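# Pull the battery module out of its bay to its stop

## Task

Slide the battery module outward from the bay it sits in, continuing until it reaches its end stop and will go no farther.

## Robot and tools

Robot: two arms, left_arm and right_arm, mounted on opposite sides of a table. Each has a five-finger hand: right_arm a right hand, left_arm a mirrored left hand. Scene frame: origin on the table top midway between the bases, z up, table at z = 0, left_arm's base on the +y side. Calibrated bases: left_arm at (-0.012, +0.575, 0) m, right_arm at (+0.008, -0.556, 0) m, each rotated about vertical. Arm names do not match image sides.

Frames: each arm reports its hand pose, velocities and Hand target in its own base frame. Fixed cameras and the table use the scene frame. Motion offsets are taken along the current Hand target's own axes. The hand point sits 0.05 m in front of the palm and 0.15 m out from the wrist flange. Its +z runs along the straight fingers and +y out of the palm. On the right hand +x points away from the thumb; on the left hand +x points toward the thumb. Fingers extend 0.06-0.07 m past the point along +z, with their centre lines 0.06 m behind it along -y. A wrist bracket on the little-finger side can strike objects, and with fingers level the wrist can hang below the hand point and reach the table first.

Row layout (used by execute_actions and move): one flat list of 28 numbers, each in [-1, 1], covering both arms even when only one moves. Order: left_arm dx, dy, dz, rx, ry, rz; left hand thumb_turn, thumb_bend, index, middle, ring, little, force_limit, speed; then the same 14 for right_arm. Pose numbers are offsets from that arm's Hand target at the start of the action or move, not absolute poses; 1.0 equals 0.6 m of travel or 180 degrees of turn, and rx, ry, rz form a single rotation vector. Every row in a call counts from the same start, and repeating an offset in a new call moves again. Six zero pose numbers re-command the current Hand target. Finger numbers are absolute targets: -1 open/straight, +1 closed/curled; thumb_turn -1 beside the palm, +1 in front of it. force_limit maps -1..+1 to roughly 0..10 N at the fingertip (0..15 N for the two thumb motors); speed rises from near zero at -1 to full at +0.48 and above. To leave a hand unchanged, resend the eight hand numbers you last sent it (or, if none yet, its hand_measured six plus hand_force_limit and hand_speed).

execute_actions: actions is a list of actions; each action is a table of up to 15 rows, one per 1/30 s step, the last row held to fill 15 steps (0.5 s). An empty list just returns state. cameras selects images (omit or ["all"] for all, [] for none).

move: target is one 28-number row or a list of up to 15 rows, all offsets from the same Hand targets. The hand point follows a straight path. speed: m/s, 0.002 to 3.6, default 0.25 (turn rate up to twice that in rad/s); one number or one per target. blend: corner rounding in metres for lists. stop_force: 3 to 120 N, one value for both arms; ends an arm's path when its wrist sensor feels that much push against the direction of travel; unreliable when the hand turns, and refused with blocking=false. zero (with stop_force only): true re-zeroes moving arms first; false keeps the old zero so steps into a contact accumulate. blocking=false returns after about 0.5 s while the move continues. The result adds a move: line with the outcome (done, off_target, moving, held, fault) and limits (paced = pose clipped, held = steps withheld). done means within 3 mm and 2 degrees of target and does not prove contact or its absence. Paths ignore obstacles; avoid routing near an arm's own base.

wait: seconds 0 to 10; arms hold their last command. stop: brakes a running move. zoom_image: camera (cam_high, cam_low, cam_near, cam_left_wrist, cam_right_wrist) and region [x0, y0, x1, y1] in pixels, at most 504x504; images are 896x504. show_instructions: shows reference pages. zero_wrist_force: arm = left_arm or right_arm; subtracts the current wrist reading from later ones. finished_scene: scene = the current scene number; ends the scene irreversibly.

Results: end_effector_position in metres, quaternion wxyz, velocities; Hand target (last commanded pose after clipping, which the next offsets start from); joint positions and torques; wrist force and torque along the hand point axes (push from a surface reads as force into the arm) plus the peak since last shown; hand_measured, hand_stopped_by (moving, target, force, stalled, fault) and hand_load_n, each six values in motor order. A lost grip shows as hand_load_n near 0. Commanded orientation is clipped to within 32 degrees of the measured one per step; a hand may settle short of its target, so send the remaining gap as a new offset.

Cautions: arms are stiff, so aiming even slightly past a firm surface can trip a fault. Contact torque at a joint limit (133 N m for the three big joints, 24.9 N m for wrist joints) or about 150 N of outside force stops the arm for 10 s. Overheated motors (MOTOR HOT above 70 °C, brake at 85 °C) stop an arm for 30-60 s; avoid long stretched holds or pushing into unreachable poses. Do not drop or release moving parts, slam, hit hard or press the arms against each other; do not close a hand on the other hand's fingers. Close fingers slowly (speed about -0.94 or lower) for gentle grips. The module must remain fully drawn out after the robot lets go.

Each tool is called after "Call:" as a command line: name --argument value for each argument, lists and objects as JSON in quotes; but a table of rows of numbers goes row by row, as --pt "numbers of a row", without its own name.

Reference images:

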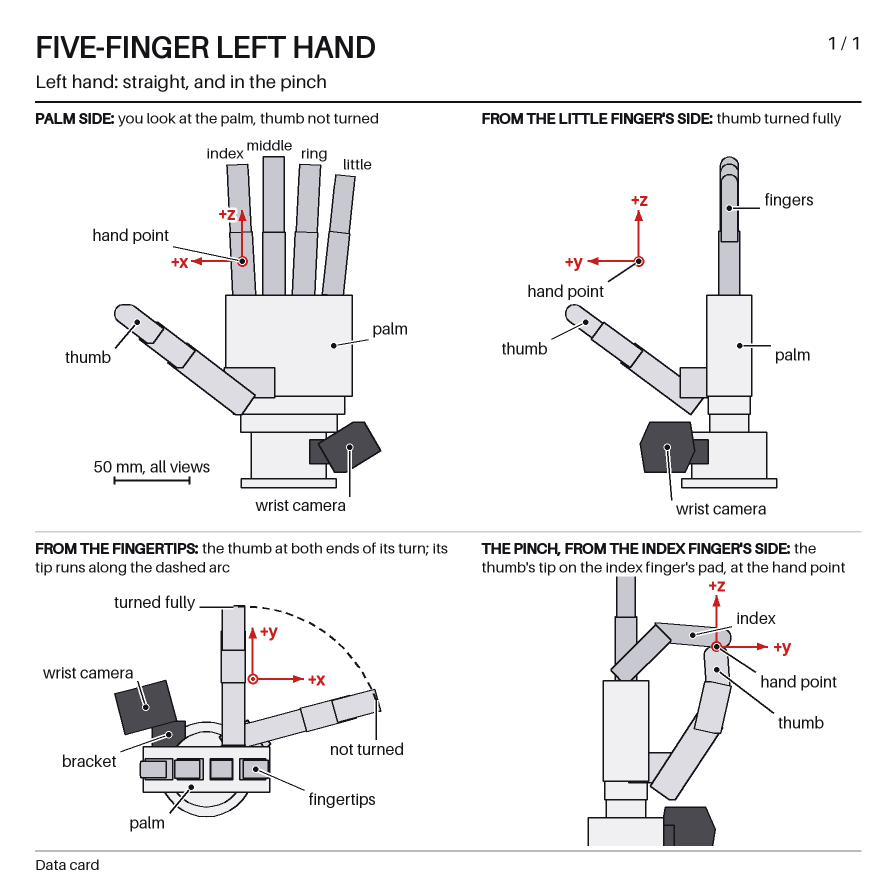

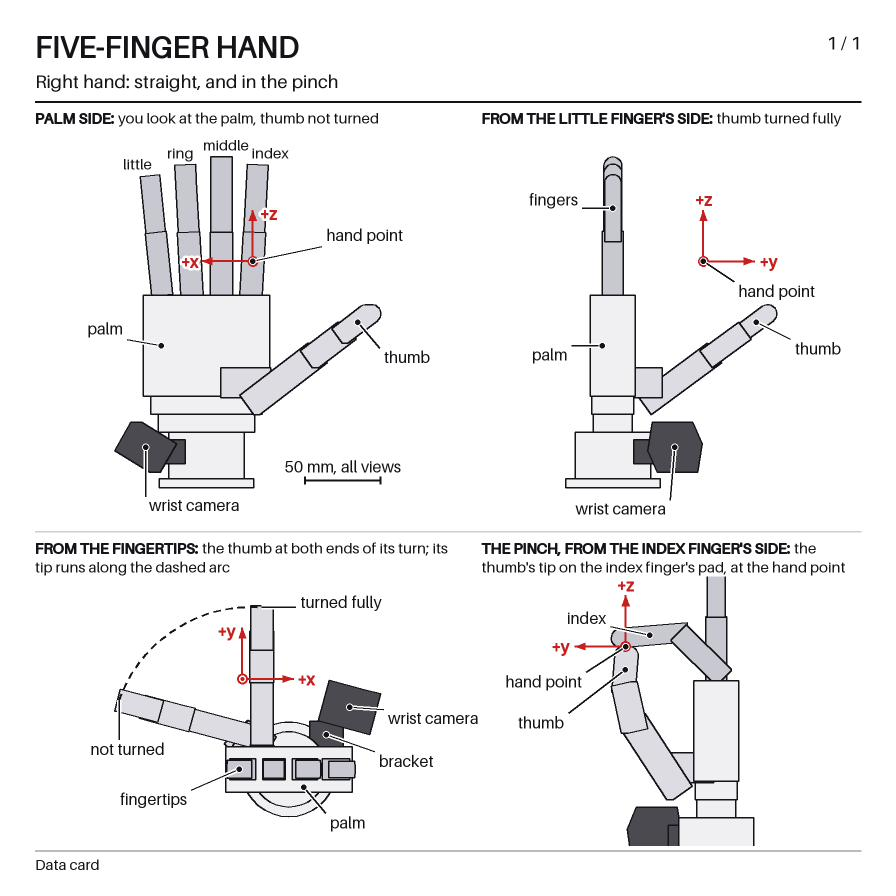

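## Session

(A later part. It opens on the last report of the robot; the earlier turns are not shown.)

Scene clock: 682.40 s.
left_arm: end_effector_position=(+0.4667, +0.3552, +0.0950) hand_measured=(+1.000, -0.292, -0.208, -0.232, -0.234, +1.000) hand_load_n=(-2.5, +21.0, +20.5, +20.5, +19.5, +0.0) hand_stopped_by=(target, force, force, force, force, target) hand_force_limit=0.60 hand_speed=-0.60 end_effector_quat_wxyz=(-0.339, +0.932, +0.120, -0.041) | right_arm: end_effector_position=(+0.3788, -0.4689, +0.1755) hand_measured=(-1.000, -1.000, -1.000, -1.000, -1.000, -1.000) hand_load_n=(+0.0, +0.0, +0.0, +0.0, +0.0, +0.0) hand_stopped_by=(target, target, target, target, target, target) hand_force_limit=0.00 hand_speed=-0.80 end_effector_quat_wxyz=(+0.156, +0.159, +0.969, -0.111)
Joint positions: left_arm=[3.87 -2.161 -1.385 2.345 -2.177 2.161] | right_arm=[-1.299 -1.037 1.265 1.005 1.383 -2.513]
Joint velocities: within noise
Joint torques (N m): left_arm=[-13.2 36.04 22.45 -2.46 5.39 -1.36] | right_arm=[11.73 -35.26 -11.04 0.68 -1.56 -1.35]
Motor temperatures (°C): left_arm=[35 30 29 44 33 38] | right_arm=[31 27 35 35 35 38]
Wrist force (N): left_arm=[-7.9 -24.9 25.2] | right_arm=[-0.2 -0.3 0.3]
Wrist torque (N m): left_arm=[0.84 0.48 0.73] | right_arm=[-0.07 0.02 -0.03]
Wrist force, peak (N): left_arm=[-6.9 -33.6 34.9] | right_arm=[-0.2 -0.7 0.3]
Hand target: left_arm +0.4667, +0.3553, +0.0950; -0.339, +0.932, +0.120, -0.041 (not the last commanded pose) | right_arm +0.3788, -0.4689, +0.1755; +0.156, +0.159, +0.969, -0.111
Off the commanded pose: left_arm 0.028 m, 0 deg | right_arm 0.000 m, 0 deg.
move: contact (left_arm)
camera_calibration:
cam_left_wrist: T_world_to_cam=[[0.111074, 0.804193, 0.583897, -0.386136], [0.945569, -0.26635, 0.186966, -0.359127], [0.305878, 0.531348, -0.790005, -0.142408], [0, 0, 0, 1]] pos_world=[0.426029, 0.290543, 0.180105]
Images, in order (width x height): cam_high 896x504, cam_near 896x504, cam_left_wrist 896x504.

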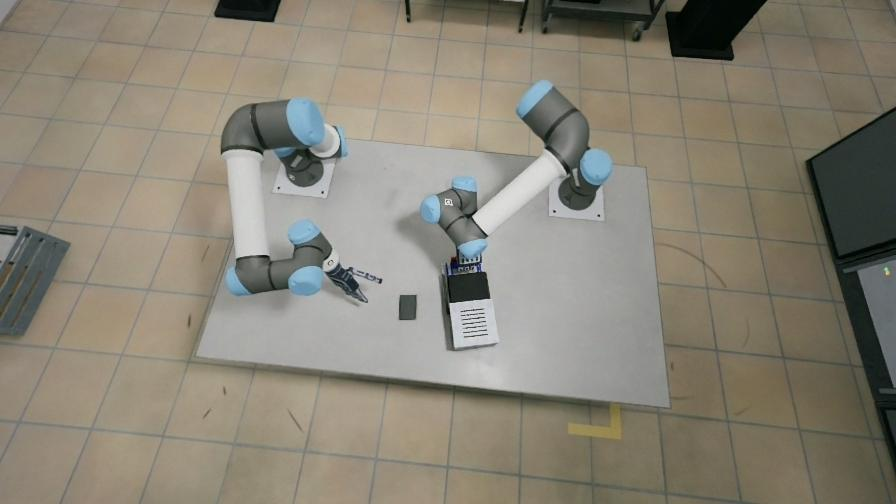

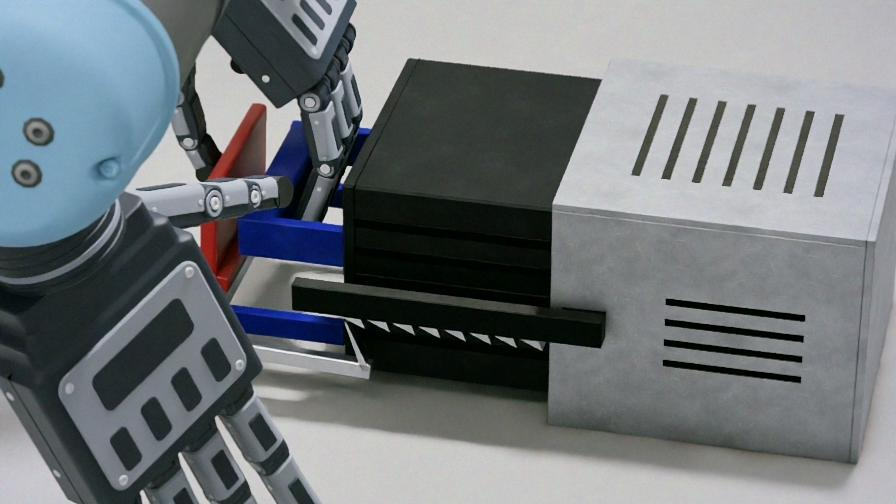

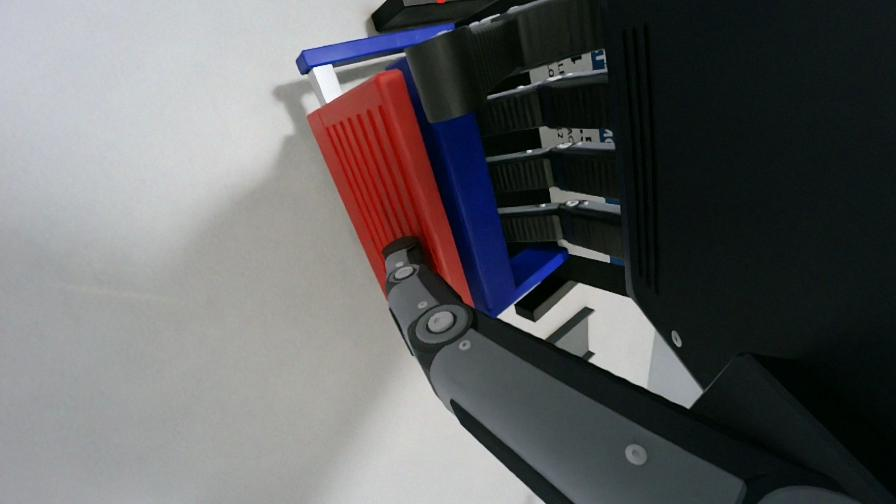

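Call:
move --pt "0 0 0 0 0 0 1 -1 0.35 0.35 0.35 1 0.6 -0.7 0 0 0 0 0 0 -1 -1 -1 -1 -1 -1 0 -0.8" --pt "0 -0.002 0.0017 0 0 0 1 -1 0.35 0.35 0.35 1 0.6 -0.7 0 0 0 0 0 0 -1 -1 -1 -1 -1 -1 0 -0.8" --pt "0 -0.002 0.0017 0 0 0 1 -1 -0.36 -0.36 -0.36 1 0.6 -0.7 0 0 0 0 0 0 -1 -1 -1 -1 -1 -1 0 -0.8" --speed 0.02 --cameras '["cam_near"]'

Call:
zoom_image --camera "cam_near" --region '[220, 220, 620, 410]'

Scene clock: 702.73 s.
left_arm: end_effector_position=(+0.4663, +0.3568, +0.0950) hand_measured=(+1.000, -1.000, -0.360, -0.360, -0.360, +1.000) hand_load_n=(+0.0, +0.0, +0.0, +0.0, +0.0, +0.0) hand_stopped_by=(target, target, target, target, target, target) hand_force_limit=0.60 hand_speed=-0.70 end_effector_quat_wxyz=(-0.339, +0.932, +0.120, -0.041) | right_arm: end_effector_position=(+0.3788, -0.4689, +0.1755) hand_measured=(-1.000, -1.000, -1.000, -1.000, -1.000, -1.000) hand_load_n=(+0.0, +0.0, +0.0, +0.0, -0.5, +0.0) hand_stopped_by=(target, target, target, target, target, target) hand_force_limit=0.00 hand_speed=-0.80 end_effector_quat_wxyz=(+0.156, +0.159, +0.969, -0.111)
Joint positions: left_arm=[3.873 -2.161 -1.384 2.346 -2.177 2.164] | right_arm=[-1.299 -1.037 1.265 1.005 1.383 -2.513]
Joint velocities: within noise
Joint torques (N m): left_arm=[2.4 39.62 23.6 -0.39 -2.83 -1] | right_arm=[11.93 -34.86 -11.7 0.74 -1.44 -1.42]
Motor temperatures (°C): left_arm=[35 30 29 44 33 38] | right_arm=[31 27 35 35 35 38]
Wrist force (N): left_arm=[0.6 -0.5 -0.3] | right_arm=[-0.1 0.0 0.4]
Wrist torque (N m): left_arm=[-0.09 -0.11 0.02] | right_arm=[-0.02 0.01 -0.01]
Wrist force, peak (N): left_arm=[-6.3 -29.6 35.0] | right_arm=[-0.4 -0.4 0.6]
Hand target: left_arm +0.4663, +0.3568, +0.0950; -0.339, +0.932, +0.120, -0.041 | right_arm +0.3788, -0.4689, +0.1755; +0.156, +0.159, +0.969, -0.111
Off the commanded pose: left_arm 0.000 m, 0 deg | right_arm 0.000 m, 0 deg.
move: done
Images, in order (width x height): cam_near 896x504.

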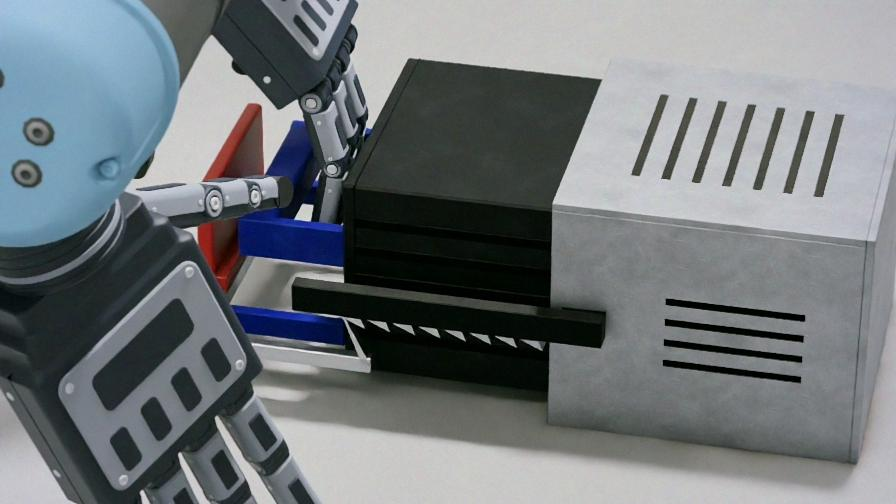

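Scaled by 1.260 from the camera's 896x504 image, which has a finer 1280x720 frame.

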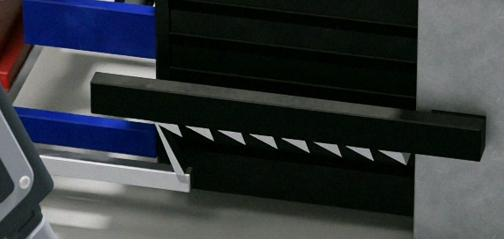

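Call:
move --target '[0,-0.0857,-0.102,0,0,0,1,-1,-0.36,-0.36,-0.36,1,0.6,-0.7,0,0,0,0,0,0,-1,-1,-1,-1,-1,-1,0,-0.8]' --speed 0.1 --cameras '["cam_near"]'

Scene clock: 708.47 s.
left_arm: end_effector_position=(+0.4660, +0.3568, +0.1750) hand_measured=(+1.000, -1.000, -0.360, -0.360, -0.360, +1.000) hand_load_n=(+0.0, +0.0, +0.0, +0.0, +0.0, +0.0) hand_stopped_by=(target, target, target, target, target, target) hand_force_limit=0.60 hand_speed=-0.70 end_effector_quat_wxyz=(-0.340, +0.932, +0.120, -0.041) | right_arm: end_effector_position=(+0.3788, -0.4689, +0.1755) hand_measured=(-1.000, -1.000, -1.000, -1.000, -1.000, -1.000) hand_load_n=(+0.0, +0.0, -0.5, +0.0, +0.0, +0.0) hand_stopped_by=(target, target, target, target, target, target) hand_force_limit=0.00 hand_speed=-0.80 end_effector_quat_wxyz=(+0.156, +0.159, +0.969, -0.111)
Joint positions: left_arm=[3.874 -2.1 -1.267 2.168 -2.176 2.165] | right_arm=[-1.299 -1.037 1.265 1.005 1.383 -2.513]
Joint velocities: within noise
Joint torques (N m): left_arm=[10.33 32.47 12.01 -0.23 -0.34 -2.03] | right_arm=[12.35 -34.93 -11 0.72 -1.41 -1.37]
Motor temperatures (°C): left_arm=[35 30 29 44 33 38] | right_arm=[31 28 35 35 35 38]
Wrist force (N): left_arm=[0.4 -0.1 -0.3] | right_arm=[-0.3 -0.1 0.1]
Wrist torque (N m): left_arm=[-0.04 -0.12 -0.03] | right_arm=[-0.02 0.05 -0.03]
Wrist force, peak (N): left_arm=[0.3 -0.8 -1.0] | right_arm=[-0.4 -0.1 0.7]
Hand target: left_arm +0.4659, +0.3568, +0.1749; -0.339, +0.932, +0.120, -0.041 | right_arm +0.3788, -0.4689, +0.1755; +0.156, +0.159, +0.969, -0.111
Off the commanded pose: left_arm 0.000 m, 0 deg | right_arm 0.000 m, 0 deg.
move: done
Images, in order (width x height): cam_near 896x504.

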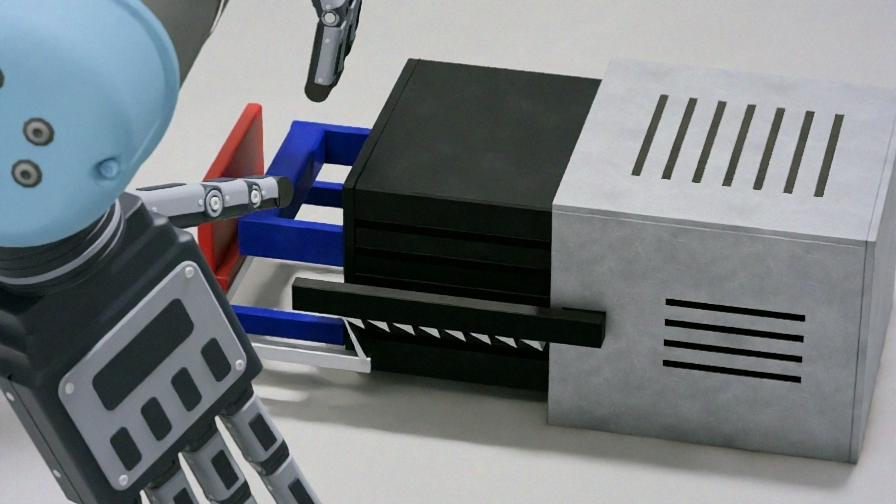

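Call:
finished_scene --scene 1

The scene is finished: the task was done.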